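## Task

Move the banana and the orange out of the pan and into the bag so both sit completely between its two layers. At the end every other object, including the white ball, must be in the pan. The loaded part of the bag must rest on the table, with no more than one corner on an arm's base, no part of the bag in the pan, and no part hanging over the table edge by more than about a finger's width.

## Robot and tools

ROBOT. There are two 6-joint arms, left_arm and right_arm, each with a parallel gripper. Joint order for every row and every per-joint list: waist, shoulder, elbow, wrist pitch, wrist yaw, wrist roll. Stated ranges (rad): waist -2.618 to 3.054, shoulder 0.000 to 3.142, elbow 0.000 to 3.142, wrist pitch -1.571 to 1.571, wrist yaw -1.571 to 1.571, wrist roll -2.094 to 2.094. A real end may differ by up to 0.059 rad.

FRAMES. Scene frame: origin at table-top height, halfway between the nominal bases; +x points out over the table, +z up, left_arm on the +y side (not tied to image left/right). Calibrated bases in the scene frame: left_arm at (-0.019, +0.343, +0.033) m, quat_wxyz (1, 0, 0, -0.008); right_arm at (-0.046, -0.254, +0.023) m, quat_wxyz (1, 0, 0, +0.016). Up is +z in both base frames. Each arm's end_effector_position (m) and end_effector_quat_wxyz are in that arm's own base frame; fixed cameras and the table use the scene frame. The reported point lies between the finger pads, about 1 cm behind the tips; fingers point along the gripper's +z and close along its y. Reported hand poses can be off by a few cm, more when reaching far.

ROW FORMAT (shared by execute_actions and move). One row is a single flat list of 14 numbers, each in [-1, 1], covering both arms even if only one moves: left_arm's six joint numbers then its opening, then right_arm's six joints then its opening. Joint numbers are offsets, not poses: they are measured from the Joint targets as they stood when the action (or move) began, not from the previous row, so sending the same offset again advances further. Scale: 1.0 equals 2.224 rad for waist, shoulder and elbow, and 8.485 rad for the three wrist joints. Opening is absolute: +1 fully open, -1 closed. To keep a gripper unchanged, resend its current command (see Tool commands); 0 is itself a command. Sending 0 for all joints of an arm re-commands its current targets.

execute_actions(actions, cameras). actions is a list of actions; each action is a list of up to 15 rows, each row applied for one 1/30 s step; a shorter list repeats its final row to fill 15 steps. An action is rejected for both arms if it would push a joint more than 0.059 rad beyond its range; a malformed action, or a first action failing that check, rejects the whole call. Empty actions just reports state and images. Per step a joint target may lead its measured angle by at most 0.339 rad (first three joints) or 2.2 rad (wrists), and targets that would put a gripper over 200 mm from where it is get scaled back, so big offsets take several actions.

move(target, speed, blend, opening_speed, blocking, cameras). target is one 14-number row or a list of up to 15 rows; every row's offsets count from the Joint targets at the call's start, not from the previous row. All joints move in step along a path (gripper tracks a curve), at least 0.5 s, cut short beyond 10 s; no collision avoidance. speed: rad/s for the joint with farthest to go, 0.01 to 12.57, default 0.5, one value or one per target. blend: rad of corner rounding per target, default 0 (stop at each). opening_speed: finger rate per second on the -1..+1 scale, 0.2 or more; use a low value to close on fragile or soft items. blocking=false returns after about 0.5 s while the move continues. Result adds a move: line: done, off_target (resting more than 0.035 rad from target), moving, held or fault, and limits=held if steps were withheld. Done does not mean contact-free.

wait(seconds 0 to 10, cameras) lets time pass holding the last command. stop(cameras) brakes a running move. zoom_image(camera, region) enlarges [x0, y0, x1, y1] pixels (top-left origin, at most 504 by 504) of a camera's latest image. finished_scene(scene) ends the current scene, given its number; irreversible, so call it only when the goal holds without the robot.

CAMERAS, all 896x504: cam_head_left, cam_head_right, cam_high, cam_low, cam_left_wrist, cam_right_wrist. cameras argument: omitted, null or ["all"] gives all; [] gives none; an unknown name invalidates the call.

RESULT LINES. Joint positions and Joint velocities: per arm, six joints (rad, rad/s) then pad gap (m; 0.094 fully open); "within noise" means essentially still. Joint targets: the base for your next offsets. Tool commands: current gripper commands. grip_measured: finger opening on the command scale, up to about 2.7 mm wide when empty; on a held part it reads a bit narrower. Commanding well below the touch reading squeezes at full force (about 50 to 64 N per pad); to release, command well above grip_measured. Joint torques: per joint, positive toward larger angles, with offsets and noise; joints 1 to 3 wrap at ±28 N m. "joint sent to its limit": a joint was clipped at its end. "joint command not followed": the clearance check altered targets. MOTOR HOT appears at 75 °C; at 90 °C an OVER-TEMPERATURE FAULT folds that arm and disables it; at 100 °C it collapses.

AVOID. Dropping items or releasing them while moving, slamming, fast hard contacts, and pressing past contact. Any contact or grip between the two arms. Anything leaving the table. Holding loads or stretched poses for long (heat). If an arm is stuck pressing or dragged, command targets back past its measured positions. Loose objects may occasionally be nudged by outside pushes; recheck before finishing.

Each tool is called in YAML: its name, and indented under it one key for each argument.

## Session

execute_actions:
  actions: []

Scene clock: 0.00 s.
left_arm: end_effector_position=(+0.3944, +0.0308, +0.0949) grip_measured=+1.000 end_effector_quat_wxyz=(+0.587, -0.050, +0.806, +0.059) | right_arm: end_effector_position=(+0.3969, +0.0123, +0.0815) grip_measured=+1.000 end_effector_quat_wxyz=(+0.550, -0.013, +0.835, -0.014)
Joint positions: left_arm=[0.018 1.567 0.361 0.893 -0.137 -0.006 0.094] | right_arm=[0.058 1.557 0.408 0.741 0.063 -0.014 0.094]
Joint velocities: within noise
Joint torques (N m): no reading
Heat: left arm: 25 °C; right arm: 29 °C.
Joint targets: left_arm=[0.018 1.563 0.365 0.889 -0.137 -0.006] | right_arm=[0.058 1.547 0.419 0.755 0.063 -0.014]
Tool commands: left_gripper/opening=+1.0 right_gripper/opening=+1.0

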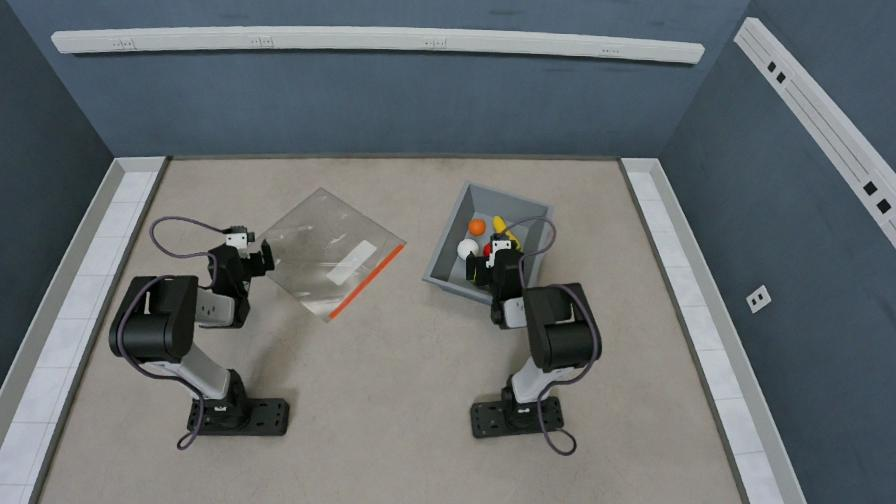

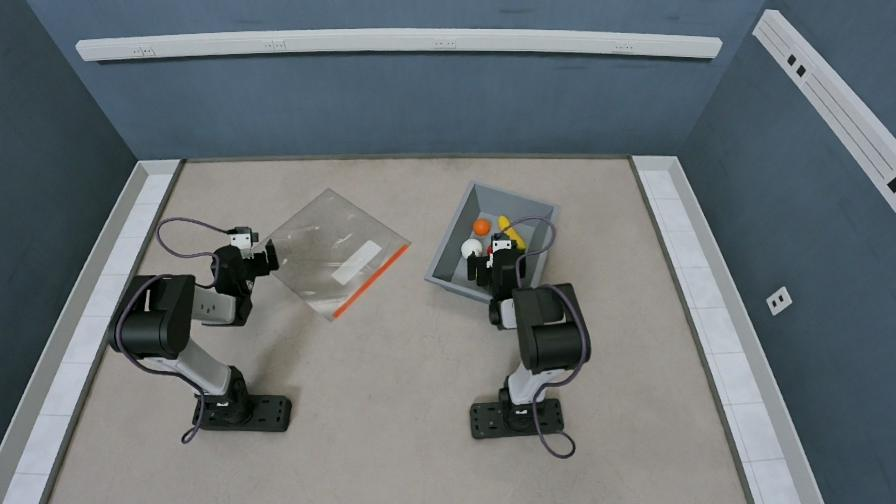

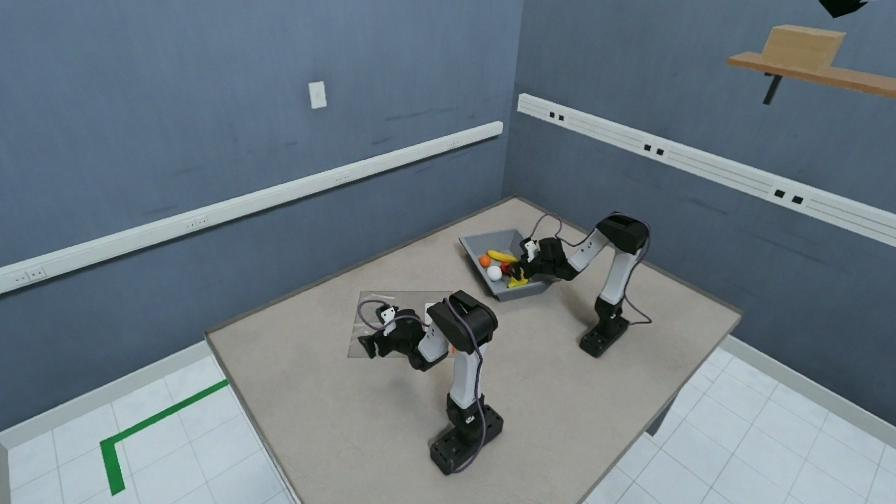

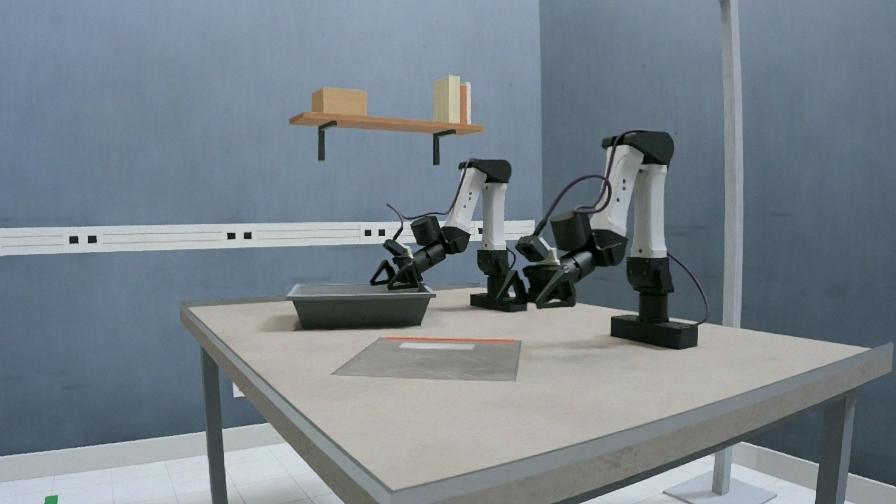

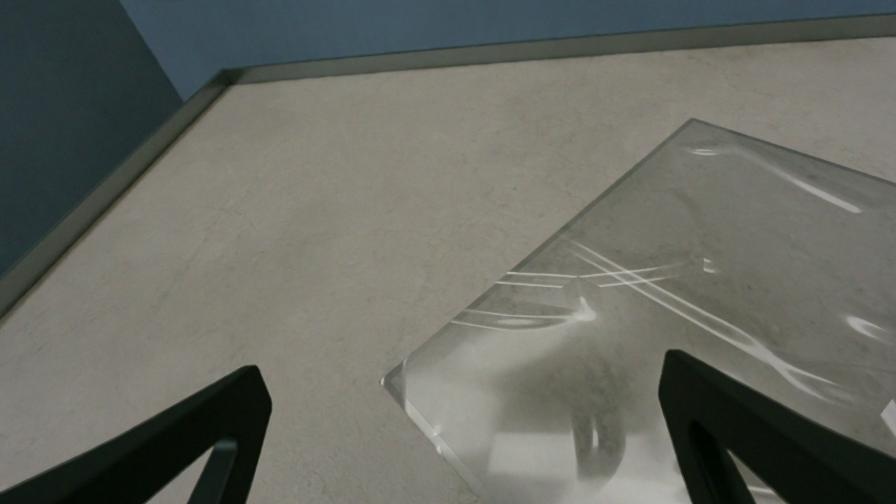

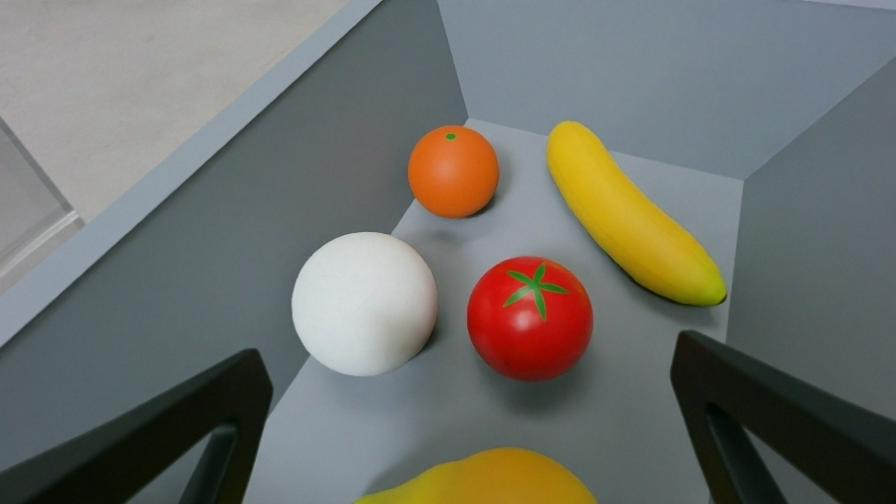

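move:
  target: [-0.2918,0.2833,0.7028,-0.2592,0.0161,-0.1761,0.3,0,0.2037,0.5454,-0.1833,-0.0074,0.0017,0.3]
  speed: 0.9
  cameras: ["cam_head_left","cam_left_wrist","cam_right_wrist"]

Scene clock: 4.70 s.
left_arm: end_effector_position=(+0.3434, -0.2480, +0.0792) grip_measured=+0.302 end_effector_quat_wxyz=(+0.009, -0.415, +0.910, +0.000) | right_arm: end_effector_position=(+0.4687, +0.0256, +0.0916) grip_measured=+0.301 end_effector_quat_wxyz=(+0.193, -0.031, +0.981, +0.000)
Joint positions: left_arm=[-0.632 2.172 1.908 -1.298 -0.016 -1.489 0.061] | right_arm=[0.058 1.987 1.604 -0.799 0.009 -0.008 0.061]
Joint velocities: within noise
Joint torques (N m): left_arm=[0.29 -9.66 9.05 0.22 0.07 -0.15] | right_arm=[0.03 -9.01 9.39 1 -0.11 0.12]
Heat: left arm: 26 °C; right arm: 30 °C.
Joint targets: left_arm=[-0.631 2.193 1.929 -1.310 0.000 -1.500] | right_arm=[0.058 2.000 1.631 -0.801 0.000 0.000]
move: done
Images, in order (width x height): cam_head_left 896x504, cam_left_wrist 896x504, cam_right_wrist 896x504.

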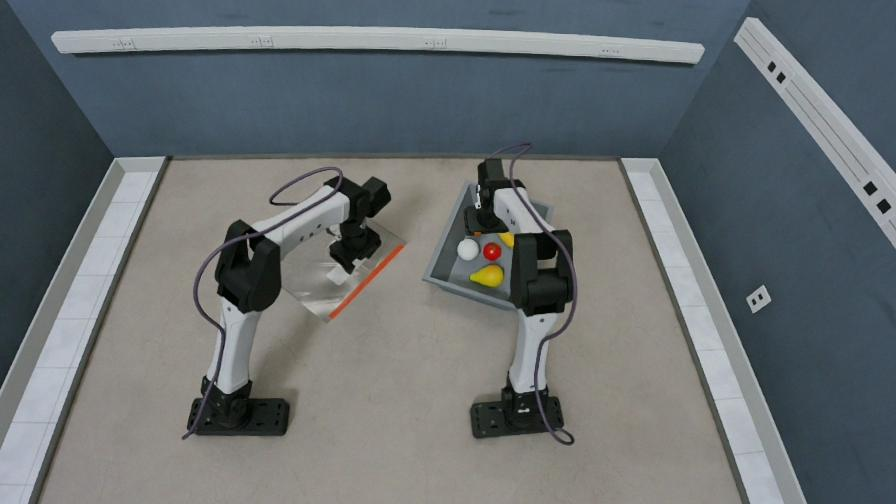

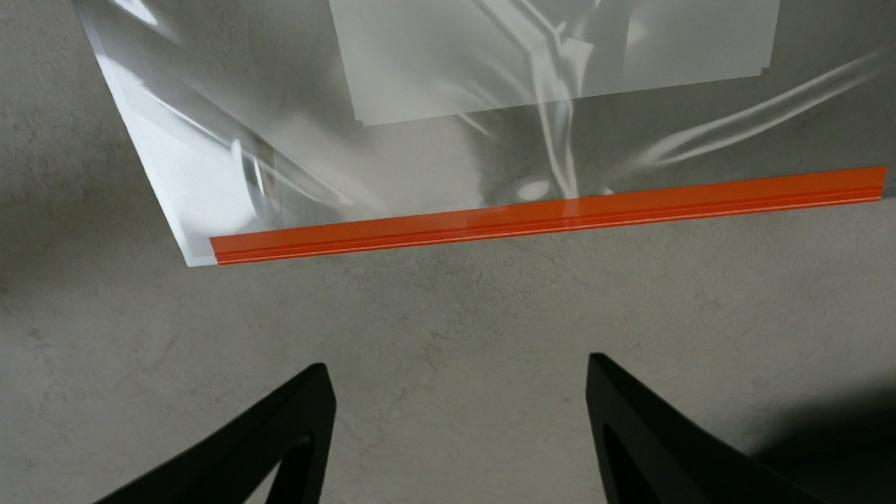

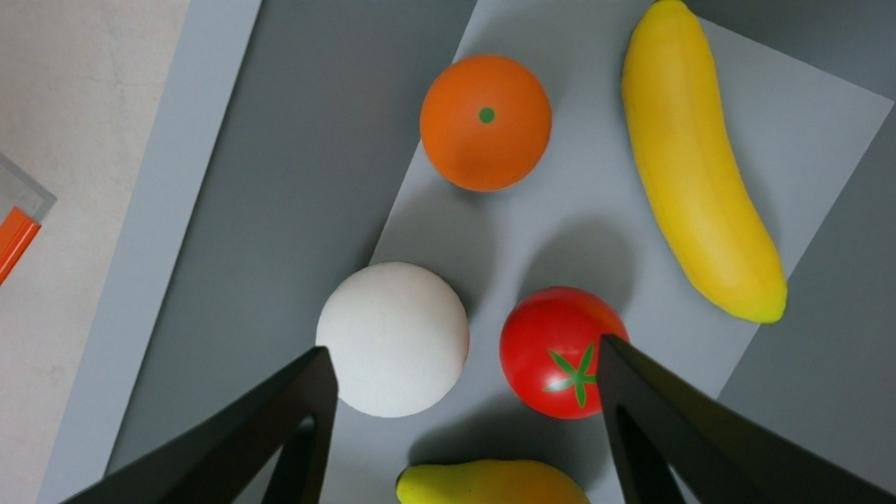

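move:
  target: [0.009,0.0706,0.0117,0.015,0,-0.0083,0.3,-0.009,0.0935,0.1178,-0.0068,0,0,0.4]
  speed: 0.5
  cameras: ["cam_left_wrist","cam_right_wrist"]

Scene clock: 7.53 s.
left_arm: end_effector_position=(+0.3654, -0.2555, +0.0178) grip_measured=+0.302 end_effector_quat_wxyz=(+0.001, -0.454, +0.891, +0.014) | right_arm: end_effector_position=(+0.5172, +0.0210, +0.0766) grip_measured=+0.399 end_effector_quat_wxyz=(+0.190, -0.024, +0.981, -0.001)
Joint positions: left_arm=[-0.616 2.335 1.934 -1.194 -0.016 -1.559 0.061] | right_arm=[0.044 2.196 1.865 -0.857 0.009 -0.007 0.066]
Joint velocities: within noise
Joint torques (N m): left_arm=[0.68 -11.15 8.83 0.37 0.08 -0.14] | right_arm=[-0.5 -10.73 9.5 1.03 -0.11 0.12]
Heat: left arm: 26 °C; right arm: 31 °C.
Joint targets: left_arm=[-0.611 2.350 1.955 -1.183 0.000 -1.571] | right_arm=[0.038 2.208 1.894 -0.858 0.000 0.000]
move: done
Images, in order (width x height): cam_left_wrist 896x504, cam_right_wrist 896x504.

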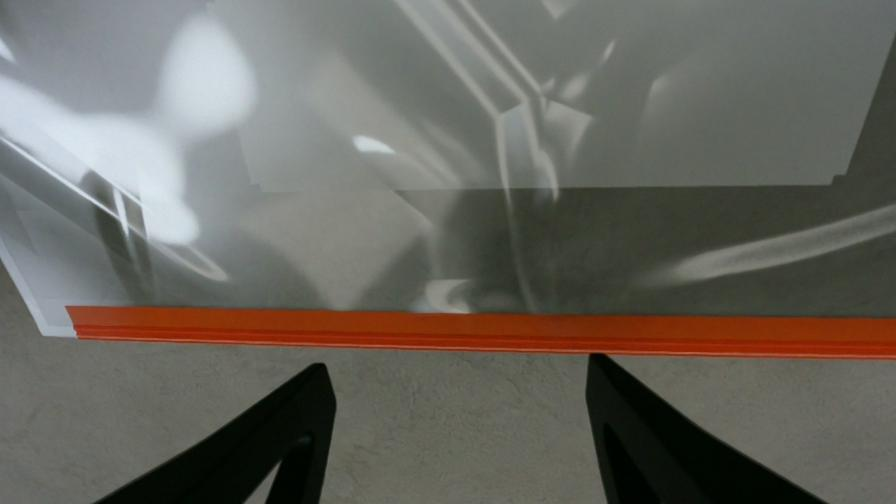

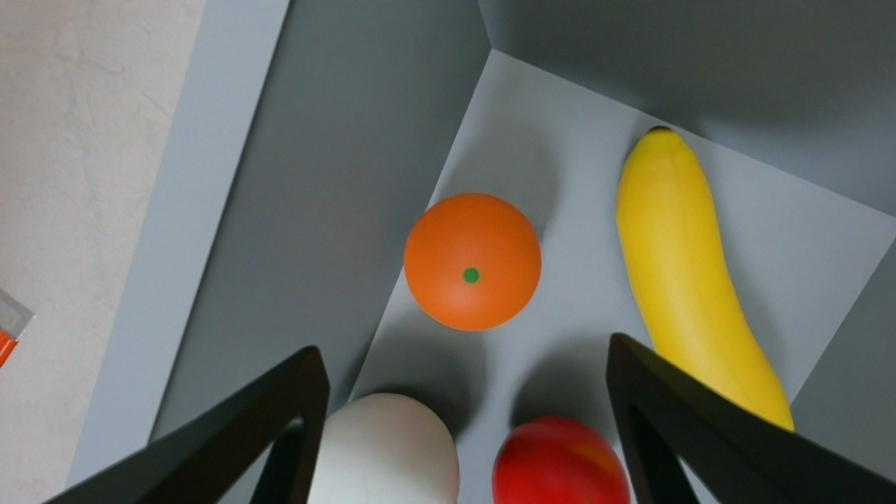

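move:
  target:
    - [0,0.0243,-0.0535,0.0205,0,0,0.3,-0.002,0.0639,0.0018,0.0163,0,0,0.4]
    - [0,0.0243,-0.0535,0.0205,0,0,-1,-0.002,0.0639,0.0018,0.0163,0,0,-0.12]
  speed: 0.2
  opening_speed: 0.5
  cameras: ["cam_left_wrist","cam_right_wrist"]

Scene clock: 12.07 s.
left_arm: end_effector_position=(+0.3778, -0.2643, -0.0158) grip_measured=-0.985 end_effector_quat_wxyz=(+0.015, -0.455, +0.890, -0.011) | right_arm: end_effector_position=(+0.5368, +0.0187, +0.0171) grip_measured=-0.120 end_effector_quat_wxyz=(+0.183, -0.021, +0.983, -0.002)
Joint positions: left_arm=[-0.616 2.372 1.862 -1.027 -0.015 -1.56 0.001] | right_arm=[0.038 2.337 1.869 -0.735 0.009 -0.007 0.041]
Joint velocities: left_arm=[within noise] | right_arm=[0.002 0.007 0.012 -0.066 -0.022 0.007 -0.006]
Joint torques (N m): left_arm=[0.65 -10.03 4.22 0.6 0.07 -0.12] | right_arm=[-0.39 -11.47 9.33 1.12 -0.11 0.12]
Heat: left arm: 27 °C; right arm: 33 °C.
Joint targets: left_arm=[-0.611 2.404 1.836 -1.009 0.000 -1.571] | right_arm=[0.034 2.351 1.898 -0.720 0.000 0.000]
move: done; target 2's new numbers were sent with left_arm's wrist pitch 0.044 rad from that target
Images, in order (width x height): cam_left_wrist 896x504, cam_right_wrist 896x504.

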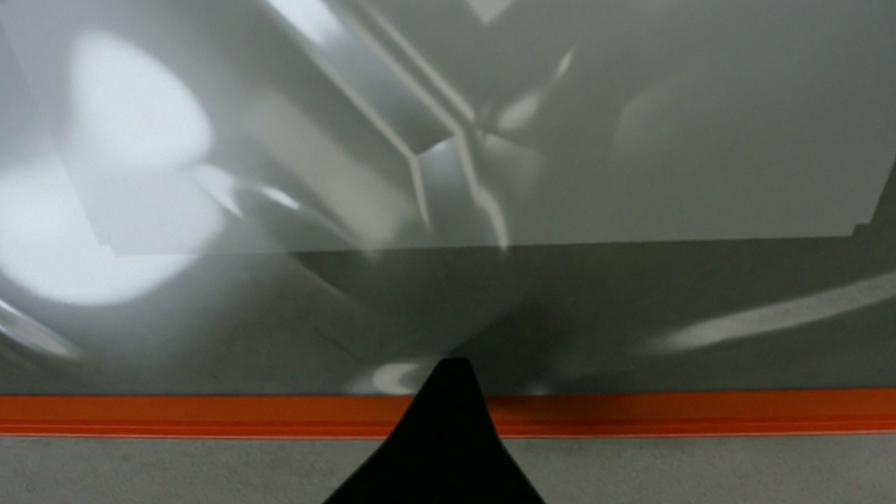

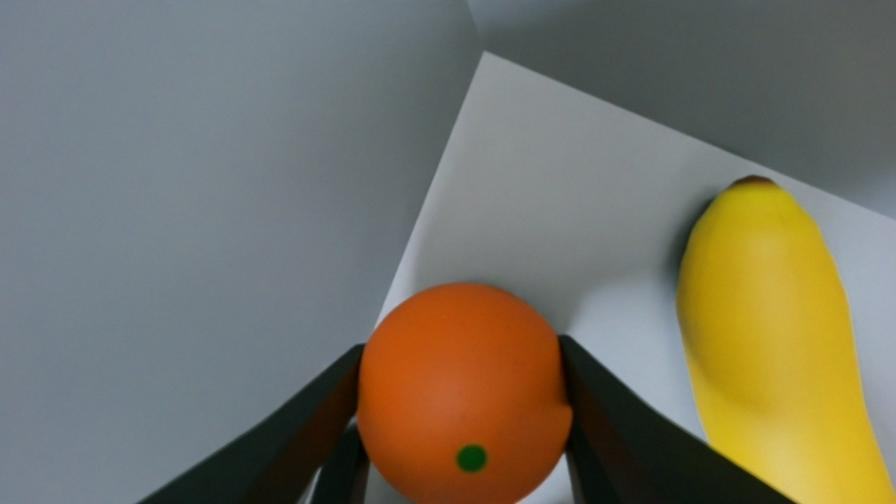

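move:
  target:
    - [0,-0.0288,0.0814,-0.0289,0,0,-1,0,-0.0643,-0.0018,-0.0163,0,0,-0.25]
    - [0.0904,-0.058,0.1493,-0.0461,0.0471,0.0237,-1,0,-0.1951,-0.0216,-0.0454,0,0,-0.25]
  speed: [0.2,0.3]

Scene clock: 16.30 s.
left_arm: end_effector_position=(+0.3909, -0.2402, +0.0948) grip_measured=-0.985 end_effector_quat_wxyz=(-0.142, -0.456, +0.869, -0.127) | right_arm: end_effector_position=(+0.4566, +0.0157, +0.1626) grip_measured=-0.173 end_effector_quat_wxyz=(+0.181, -0.021, +0.983, -0.002)
Joint positions: left_arm=[-0.411 2.311 2.149 -1.388 0.383 -1.382 0.001] | right_arm=[0.038 1.958 1.854 -1.104 0.009 -0.007 0.039]
Joint velocities: within noise
Joint torques (N m): left_arm=[0.31 -15.04 8.81 0.26 0.32 0.07] | right_arm=[-0.4 -13.49 6.24 0.98 -0.11 0.12]
Heat: left arm: 29 °C; right arm: 36 °C.
Joint targets: left_arm=[-0.410 2.275 2.168 -1.400 0.399 -1.370] | right_arm=[0.034 1.917 1.849 -1.105 0.000 0.000]
move: off_target (left_arm, right_arm); left_arm: the shoulder is farthest, 0.036 rad from its target; right_arm: the shoulder is farthest, 0.040 rad from its target

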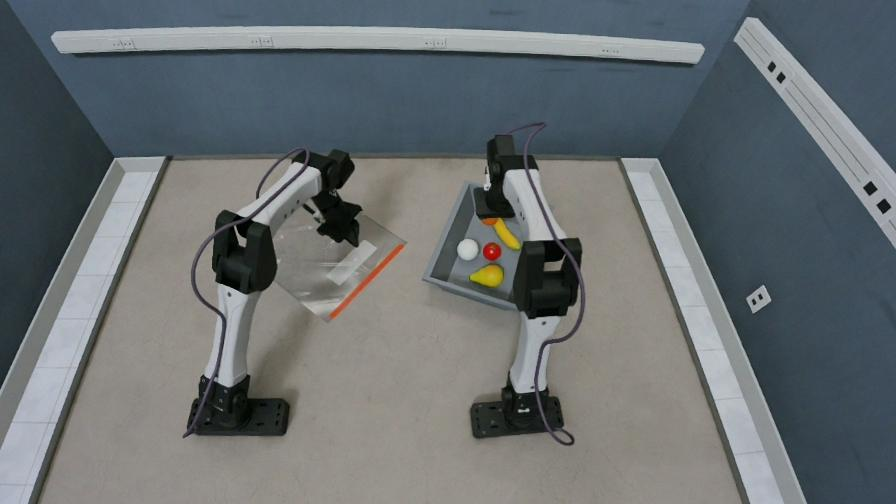

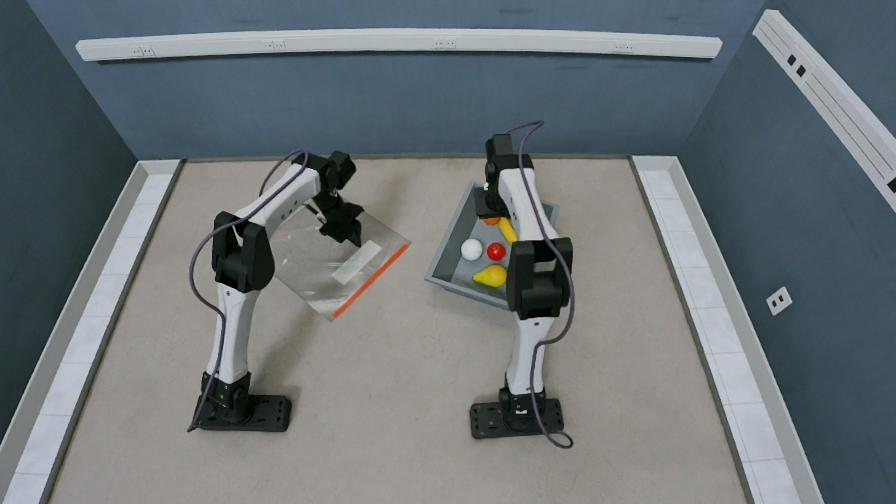

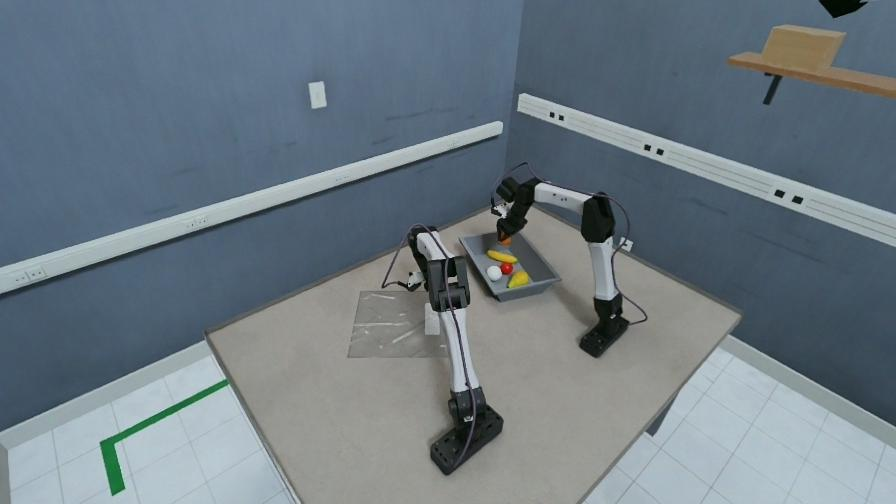

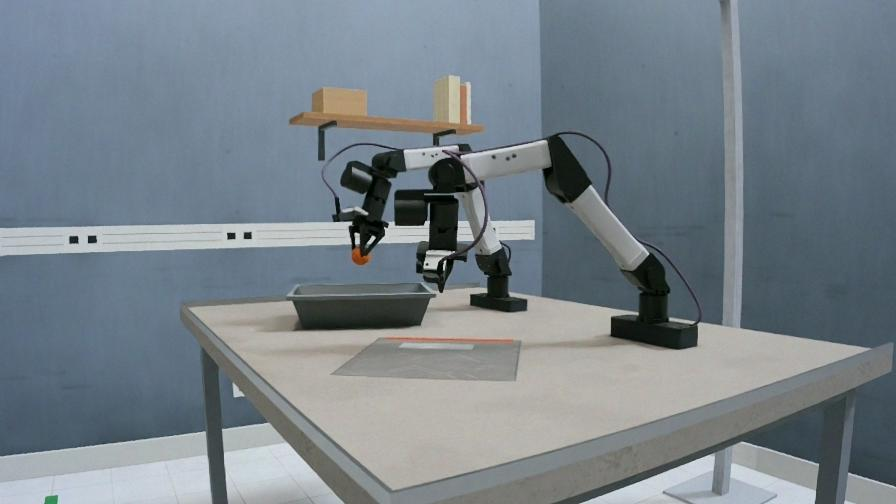

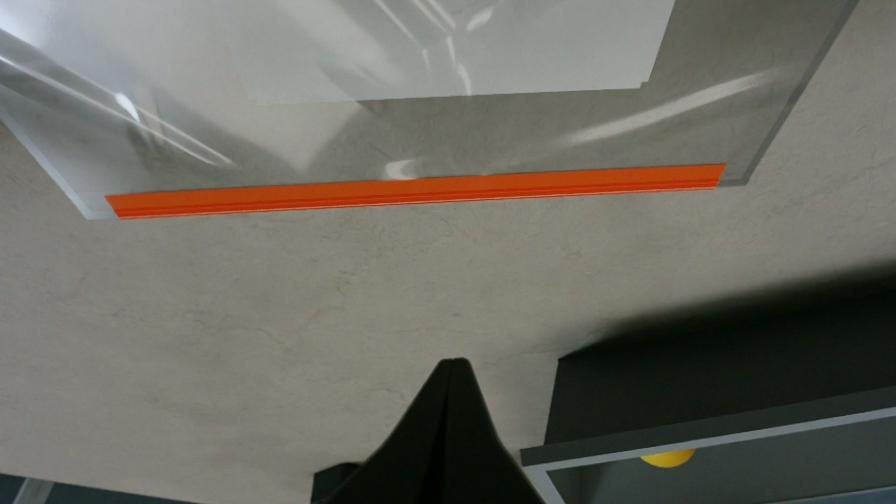

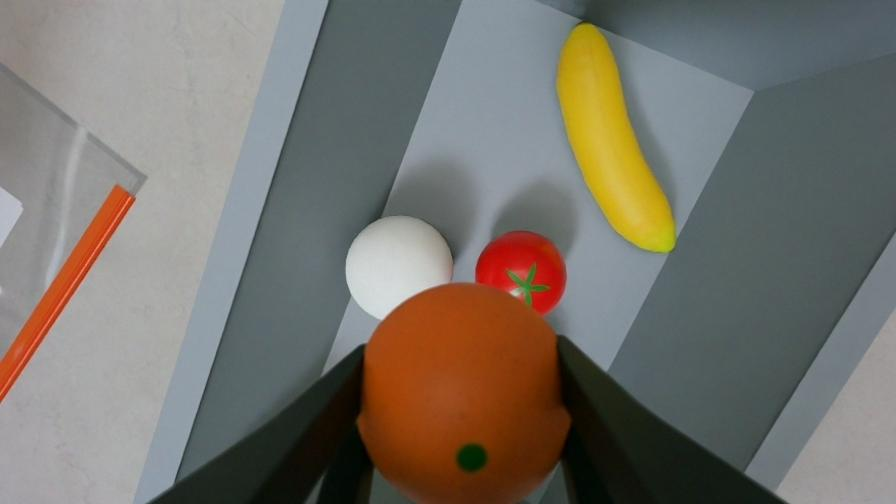

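move:
  target:
    - [-0.0904,0.0337,-0.0958,0.0256,-0.047,-0.0237,0.3,0,0,0,0,0,0,-0.25]
    - [-0.0904,0.0683,-0.1605,0.0516,-0.047,-0.0237,0.3,0,0,0,0,0,0,-0.25]
  speed: [0.5,0.2]
  cameras: ["cam_left_wrist"]

move:
  target: [0,0,0,0,0,0,-1,0,0,0,0,0,0,-0.25]
  opening_speed: 0.35
  cameras: ["cam_left_wrist"]

Scene clock: 19.10 s.
left_arm: end_effector_position=(+0.3715, -0.2633, -0.0174) grip_measured=+0.298 end_effector_quat_wxyz=(-0.004, -0.457, +0.889, -0.011) | right_arm: end_effector_position=(+0.4564, +0.0157, +0.1625) grip_measured=-0.173 end_effector_quat_wxyz=(+0.180, -0.021, +0.983, -0.002)
Joint positions: left_arm=[-0.61 2.369 1.85 -1.036 0.017 -1.56 0.061] | right_arm=[0.038 1.958 1.854 -1.105 0.009 -0.007 0.039]
Joint velocities: within noise
Joint torques (N m): left_arm=[0.2 -7.84 2.89 1.21 -0.21 -0.15] | right_arm=[-0.39 -13.5 6.23 0.96 -0.1 0.12]
Heat: left arm: 29 °C; right arm: 38 °C.
Joint targets: left_arm=[-0.611 2.427 1.811 -0.963 0.000 -1.571] | right_arm=[0.034 1.917 1.849 -1.105 0.000 0.000]
move: off_target (left_arm, right_arm); left_arm: the wrist pitch is farthest, 0.074 rad from its target; right_arm: the shoulder is farthest, 0.041 rad from its target
Images, in order (width x height): cam_left_wrist 896x504.

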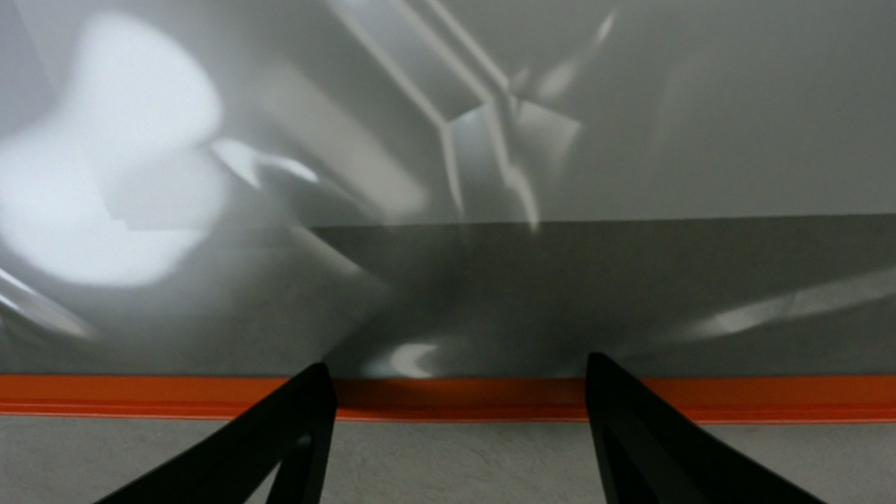

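Scene clock: 23.03 s.
left_arm: end_effector_position=(+0.3771, -0.2671, -0.0172) grip_measured=-0.985 end_effector_quat_wxyz=(+0.003, -0.457, +0.889, -0.023) | right_arm: end_effector_position=(+0.4564, +0.0157, +0.1625) grip_measured=-0.173 end_effector_quat_wxyz=(+0.180, -0.021, +0.983, -0.002)
Joint positions: left_arm=[-0.61 2.369 1.85 -1.009 0.016 -1.56 0.001] | right_arm=[0.038 1.958 1.854 -1.105 0.009 -0.007 0.039]
Joint velocities: within noise
Joint torques (N m): left_arm=[0.14 -7.97 2.99 0.95 -0.21 -0.13] | right_arm=[-0.38 -13.49 6.24 0.96 -0.11 0.12]
Heat: left arm: 30 °C; right arm: 40 °C.
Joint targets: left_arm=[-0.611 2.427 1.811 -0.963 0.001 -1.571] | right_arm=[0.034 1.917 1.849 -1.105 0.000 0.000]
move: off_target (left_arm, right_arm); left_arm: the shoulder is farthest, 0.058 rad from its target; right_arm: the shoulder is farthest, 0.041 rad from its target
Images, in order (width x height): cam_left_wrist 896x504.

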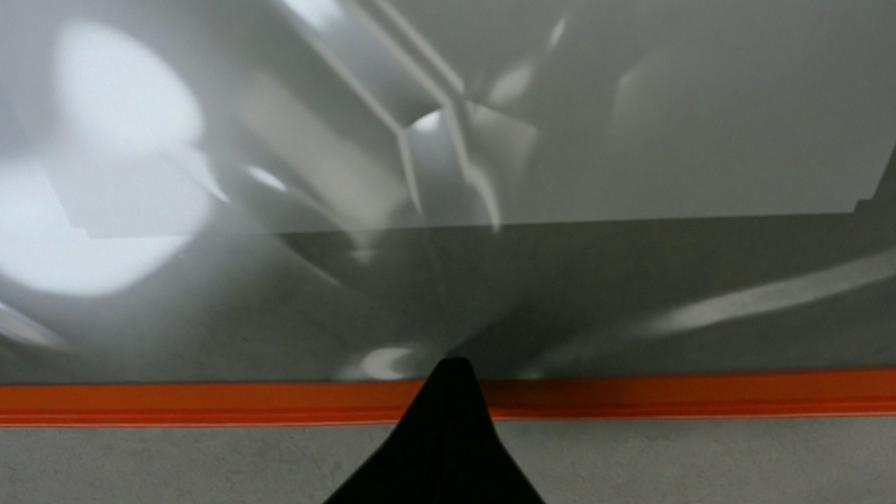

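move:
  target:
    - [0,0,0,0,0,0,0.3,0,0,0,0,0,0,-0.25]
    - [0,0.018,-0.0139,0.0085,0,0,0.3,0,0,0,0,0,0,-0.25]
    - [0,0.018,-0.0139,0.0085,0,0,-1,0,0,0,0,0,0,-0.25]
  speed: 0.2
  opening_speed: 0.5
  cameras: ["cam_left_wrist"]

Scene clock: 29.70 s.
left_arm: end_effector_position=(+0.3797, -0.2687, -0.0183) grip_measured=-0.985 end_effector_quat_wxyz=(+0.008, -0.457, +0.889, -0.031) | right_arm: end_effector_position=(+0.4564, +0.0157, +0.1625) grip_measured=-0.173 end_effector_quat_wxyz=(+0.180, -0.021, +0.983, -0.002)
Joint positions: left_arm=[-0.61 2.364 1.835 -0.98 0.015 -1.56 0.001] | right_arm=[0.038 1.958 1.854 -1.105 0.009 -0.007 0.039]
Joint velocities: within noise
Joint torques (N m): left_arm=[0.21 -4.4 1.44 1.48 -0.2 -0.12] | right_arm=[-0.39 -13.49 6.23 0.96 -0.11 0.12]
Heat: left arm: 30 °C; right arm: 43 °C.
Joint targets: left_arm=[-0.611 2.467 1.780 -0.891 0.000 -1.571] | right_arm=[0.034 1.917 1.849 -1.105 0.000 0.000]
move: off_target (left_arm, right_arm); target 3's new numbers were sent with left_arm's shoulder 0.102 rad from that target; left_arm: the shoulder is farthest, 0.103 rad from its target; right_arm: the shoulder is farthest, 0.041 rad from its target
Images, in order (width x height): cam_left_wrist 896x504.

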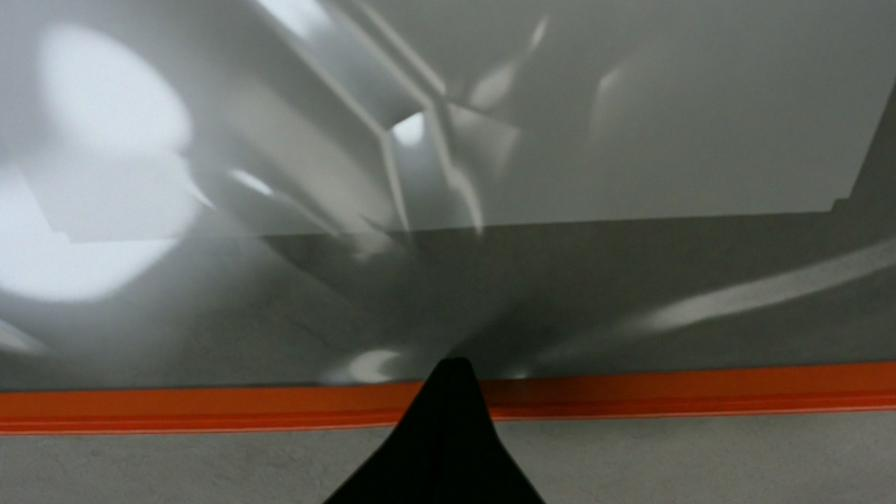

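move:
  target: [0,-0.0526,0.0787,-0.0344,0,0,-1,0,0,0,0,0,0,-0.25]
  speed: 0.25
  cameras: ["cam_left_wrist"]

Scene clock: 31.67 s.
left_arm: end_effector_position=(+0.3659, -0.2591, +0.0026) grip_measured=-0.985 end_effector_quat_wxyz=(-0.015, -0.457, +0.889, +0.012) | right_arm: end_effector_position=(+0.4564, +0.0157, +0.1625) grip_measured=-0.173 end_effector_quat_wxyz=(+0.180, -0.021, +0.983, -0.002)
Joint positions: left_arm=[-0.61 2.371 1.936 -1.17 0.015 -1.56 0.001] | right_arm=[0.038 1.958 1.854 -1.105 0.009 -0.007 0.039]
Joint velocities: within noise
Joint torques (N m): left_arm=[0.18 -14.16 8.66 0.1 -0.2 -0.15] | right_arm=[-0.4 -13.49 6.23 0.96 -0.11 0.12]
Heat: left arm: 31 °C; right arm: 43 °C.
Joint targets: left_arm=[-0.611 2.350 1.955 -1.182 0.000 -1.571] | right_arm=[0.034 1.917 1.849 -1.105 0.000 0.000]
move: off_target (right_arm); right_arm: the shoulder is farthest, 0.041 rad from its target
Images, in order (width x height): cam_left_wrist 896x504.

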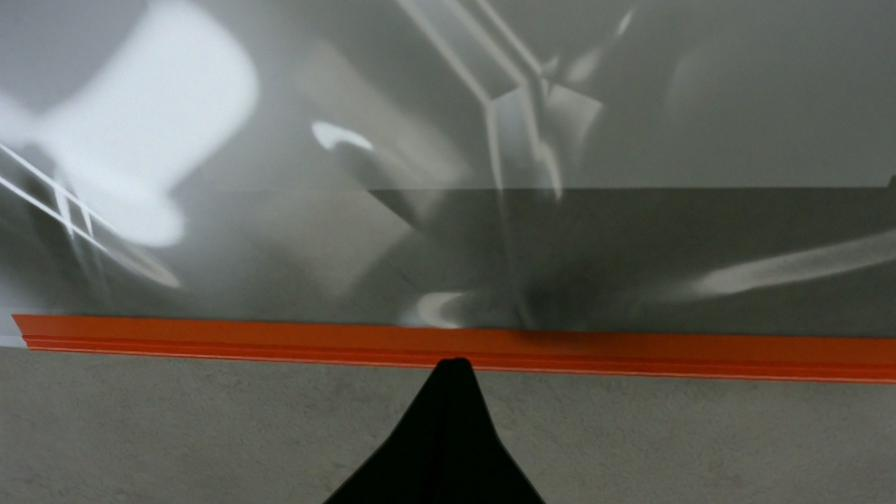

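move:
  target:
    - [0.0121,0,0,0,0,0.0059,0.5,0,0,0,0,0,0,-0.25]
    - [0.0121,0.0427,-0.071,0.0297,0,0.0059,0.5,0,0,0,0,0,0,-0.25]
    - [0.0121,0.0427,-0.071,0.0297,0,0.0059,-1,0,0,0,0,0,0,-0.25]
  speed: 0.25
  opening_speed: 0.5
  cameras: ["cam_left_wrist"]

Scene clock: 38.97 s.
left_arm: end_effector_position=(+0.3800, -0.2550, -0.0173) grip_measured=-0.985 end_effector_quat_wxyz=(+0.002, -0.455, +0.890, -0.017) | right_arm: end_effector_position=(+0.4564, +0.0158, +0.1625) grip_measured=-0.173 end_effector_quat_wxyz=(+0.180, -0.021, +0.983, -0.001)
Joint positions: left_arm=[-0.586 2.361 1.836 -1.013 0.013 -1.531 0.001] | right_arm=[0.038 1.958 1.854 -1.105 0.009 -0.007 0.039]
Joint velocities: within noise
Joint torques (N m): left_arm=[0.42 -5.81 3.03 1.34 -0.16 0.06] | right_arm=[-0.39 -13.49 6.24 0.96 -0.1 0.12]
Heat: left arm: 31 °C; right arm: 46 °C.
Joint targets: left_arm=[-0.584 2.445 1.797 -0.930 0.001 -1.521] | right_arm=[0.034 1.917 1.849 -1.105 0.000 0.000]
move: off_target (left_arm, right_arm); target 3's new numbers were sent with left_arm's wrist pitch 0.125 rad from that target; left_arm: the shoulder is farthest, 0.084 rad from its target; right_arm: the shoulder is farthest, 0.041 rad from its target
Images, in order (width x height): cam_left_wrist 896x504.

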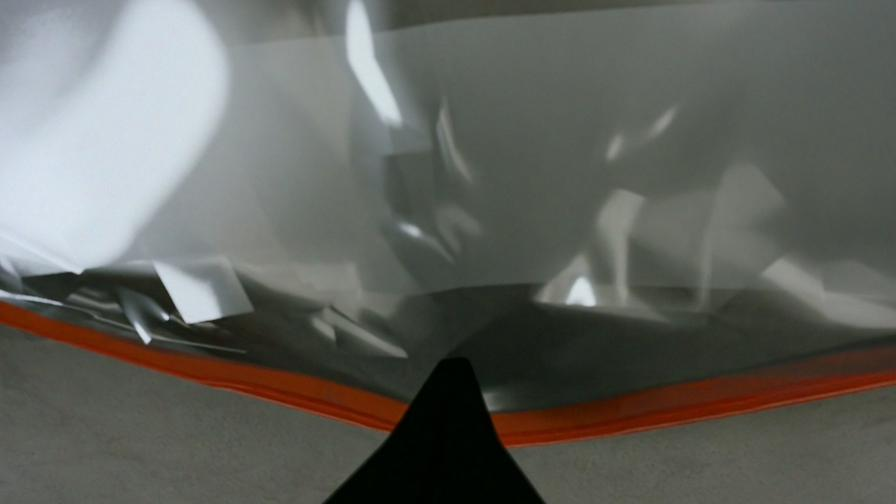

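move:
  target:
    - [0,-0.0472,0.0989,-0.0382,0,0,-1,0,0,0,0,0,0,-0.25]
    - [0.0782,-0.0764,0.1668,-0.0554,0.0471,0.0178,-1,0,0,0,0,0,0,-0.25]
  speed: [0.2,0.25]
  cameras: ["cam_left_wrist","cam_right_wrist","cam_head_left","cam_low"]

Scene clock: 43.13 s.
left_arm: end_effector_position=(+0.3903, -0.2409, +0.0943) grip_measured=-0.985 end_effector_quat_wxyz=(-0.143, -0.456, +0.869, -0.126) | right_arm: end_effector_position=(+0.4564, +0.0158, +0.1625) grip_measured=-0.173 end_effector_quat_wxyz=(+0.180, -0.021, +0.983, -0.001)
Joint positions: left_arm=[-0.412 2.312 2.148 -1.388 0.384 -1.382 0.001] | right_arm=[0.038 1.958 1.854 -1.105 0.009 -0.007 0.039]
Joint velocities: within noise
Joint torques (N m): left_arm=[0.4 -15.12 8.92 0.24 0.34 0.07] | right_arm=[-0.39 -13.48 6.23 0.96 -0.11 0.12]
Heat: left arm: 33 °C; right arm: 47 °C.
Joint targets: left_arm=[-0.410 2.276 2.168 -1.400 0.400 -1.370] | right_arm=[0.034 1.917 1.849 -1.105 0.000 0.000]
move: off_target (left_arm, right_arm); left_arm: the shoulder is farthest, 0.037 rad from its target; right_arm: the shoulder is farthest, 0.041 rad from its target
Images, in order (width x height): cam_head_left 896x504, cam_low 896x504, cam_left_wrist 896x504, cam_right_wrist 896x504.

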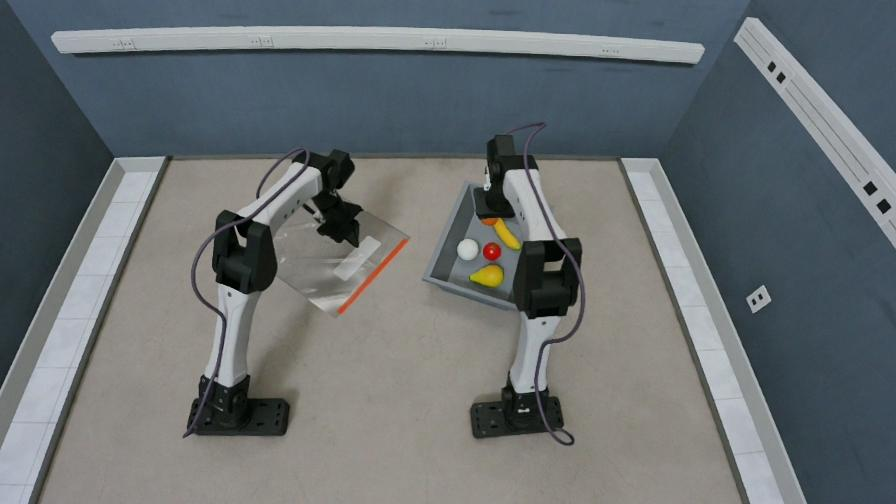

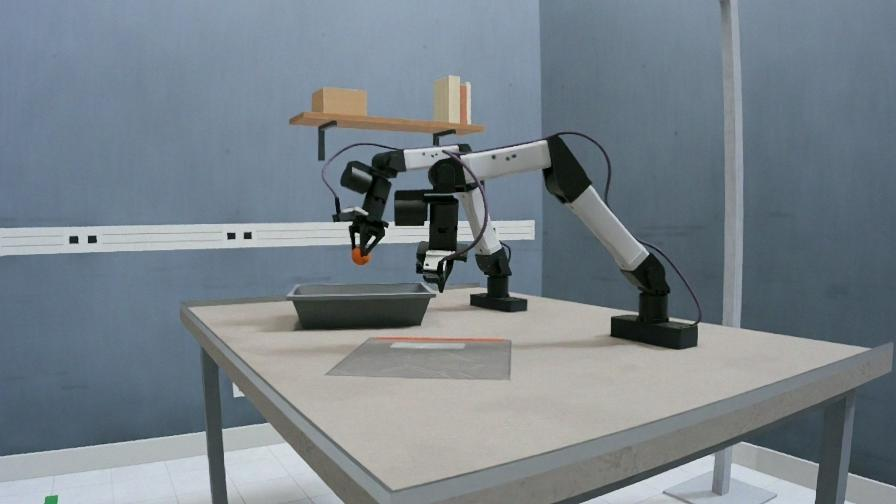

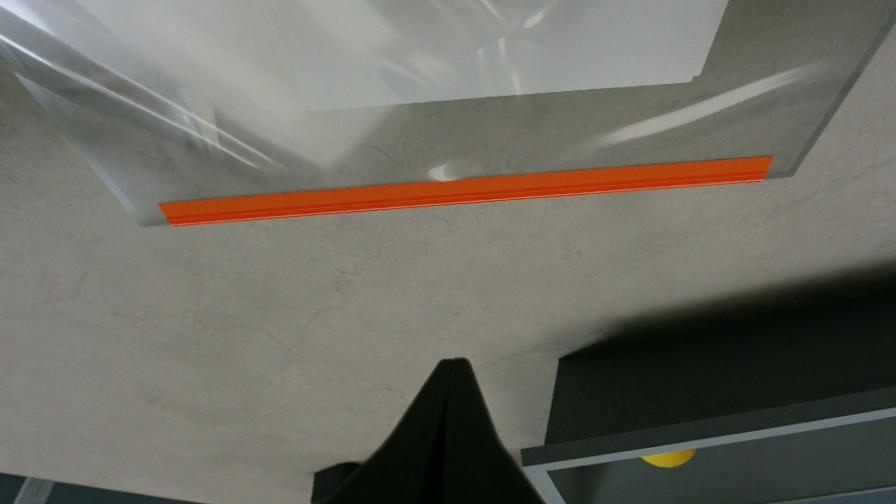

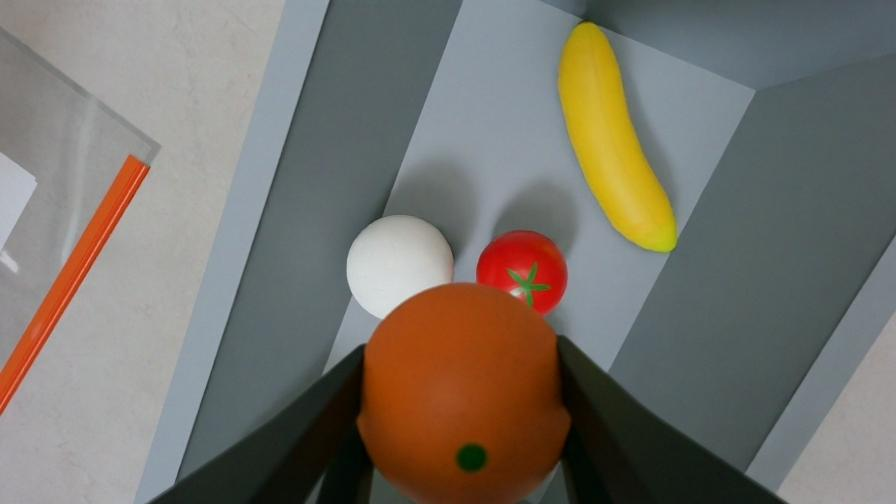

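move:
  target:
    - [-0.0782,0.0333,-0.0958,0.0257,-0.0471,-0.0178,0.8,0,-0.5184,-0.5252,0.05,0,0,-0.25]
    - [-0.0782,0.0859,-0.1745,0.06,-0.0471,-0.0178,0.8,0,-0.5184,-0.5252,0.05,0,0,-0.25]
    - [-0.0782,0.0859,-0.1745,0.06,-0.0471,-0.0178,-1,0,-0.5184,-0.5252,0.05,0,0,-0.25]
  speed: [0.6,0.2,0.2]
  opening_speed: 0.8
  cameras: ["cam_left_wrist"]

Scene clock: 50.10 s.
left_arm: end_effector_position=(+0.3831, -0.2533, -0.0184) grip_measured=-0.980 end_effector_quat_wxyz=(+0.004, -0.448, +0.894, -0.020) | right_arm: end_effector_position=(+0.2531, +0.0081, +0.1612) grip_measured=-0.173 end_effector_quat_wxyz=(+0.381, -0.019, +0.924, +0.002)
Joint positions: left_arm=[-0.58 2.362 1.833 -1.003 0.012 -1.51 0.001] | right_arm=[0.038 0.772 0.683 -0.702 0.009 -0.007 0.039]
Joint velocities: within noise
Joint torques (N m): left_arm=[-0.06 -4.3 1.55 1.68 -0.17 -0.14] | right_arm=[-0.39 -1.47 7.06 1.79 -0.11 0.12]
Heat: left arm: 33 °C; right arm: 45 °C.
Joint targets: left_arm=[-0.584 2.467 1.780 -0.891 0.000 -1.521] | right_arm=[0.034 0.764 0.681 -0.681 0.000 0.000]
move: off_target (left_arm); target 3's new numbers were sent with left_arm's wrist pitch 0.120 rad from that target; left_arm: the wrist pitch is farthest, 0.112 rad from its target
Images, in order (width x height): cam_left_wrist 896x504.

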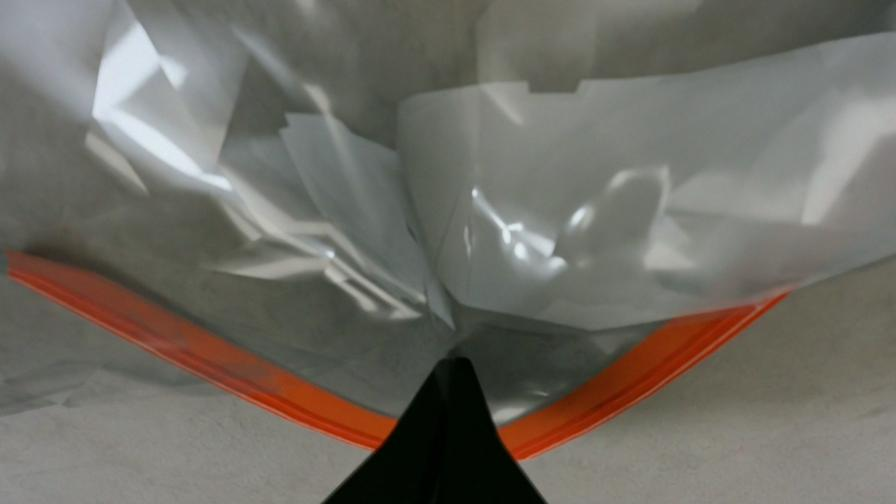

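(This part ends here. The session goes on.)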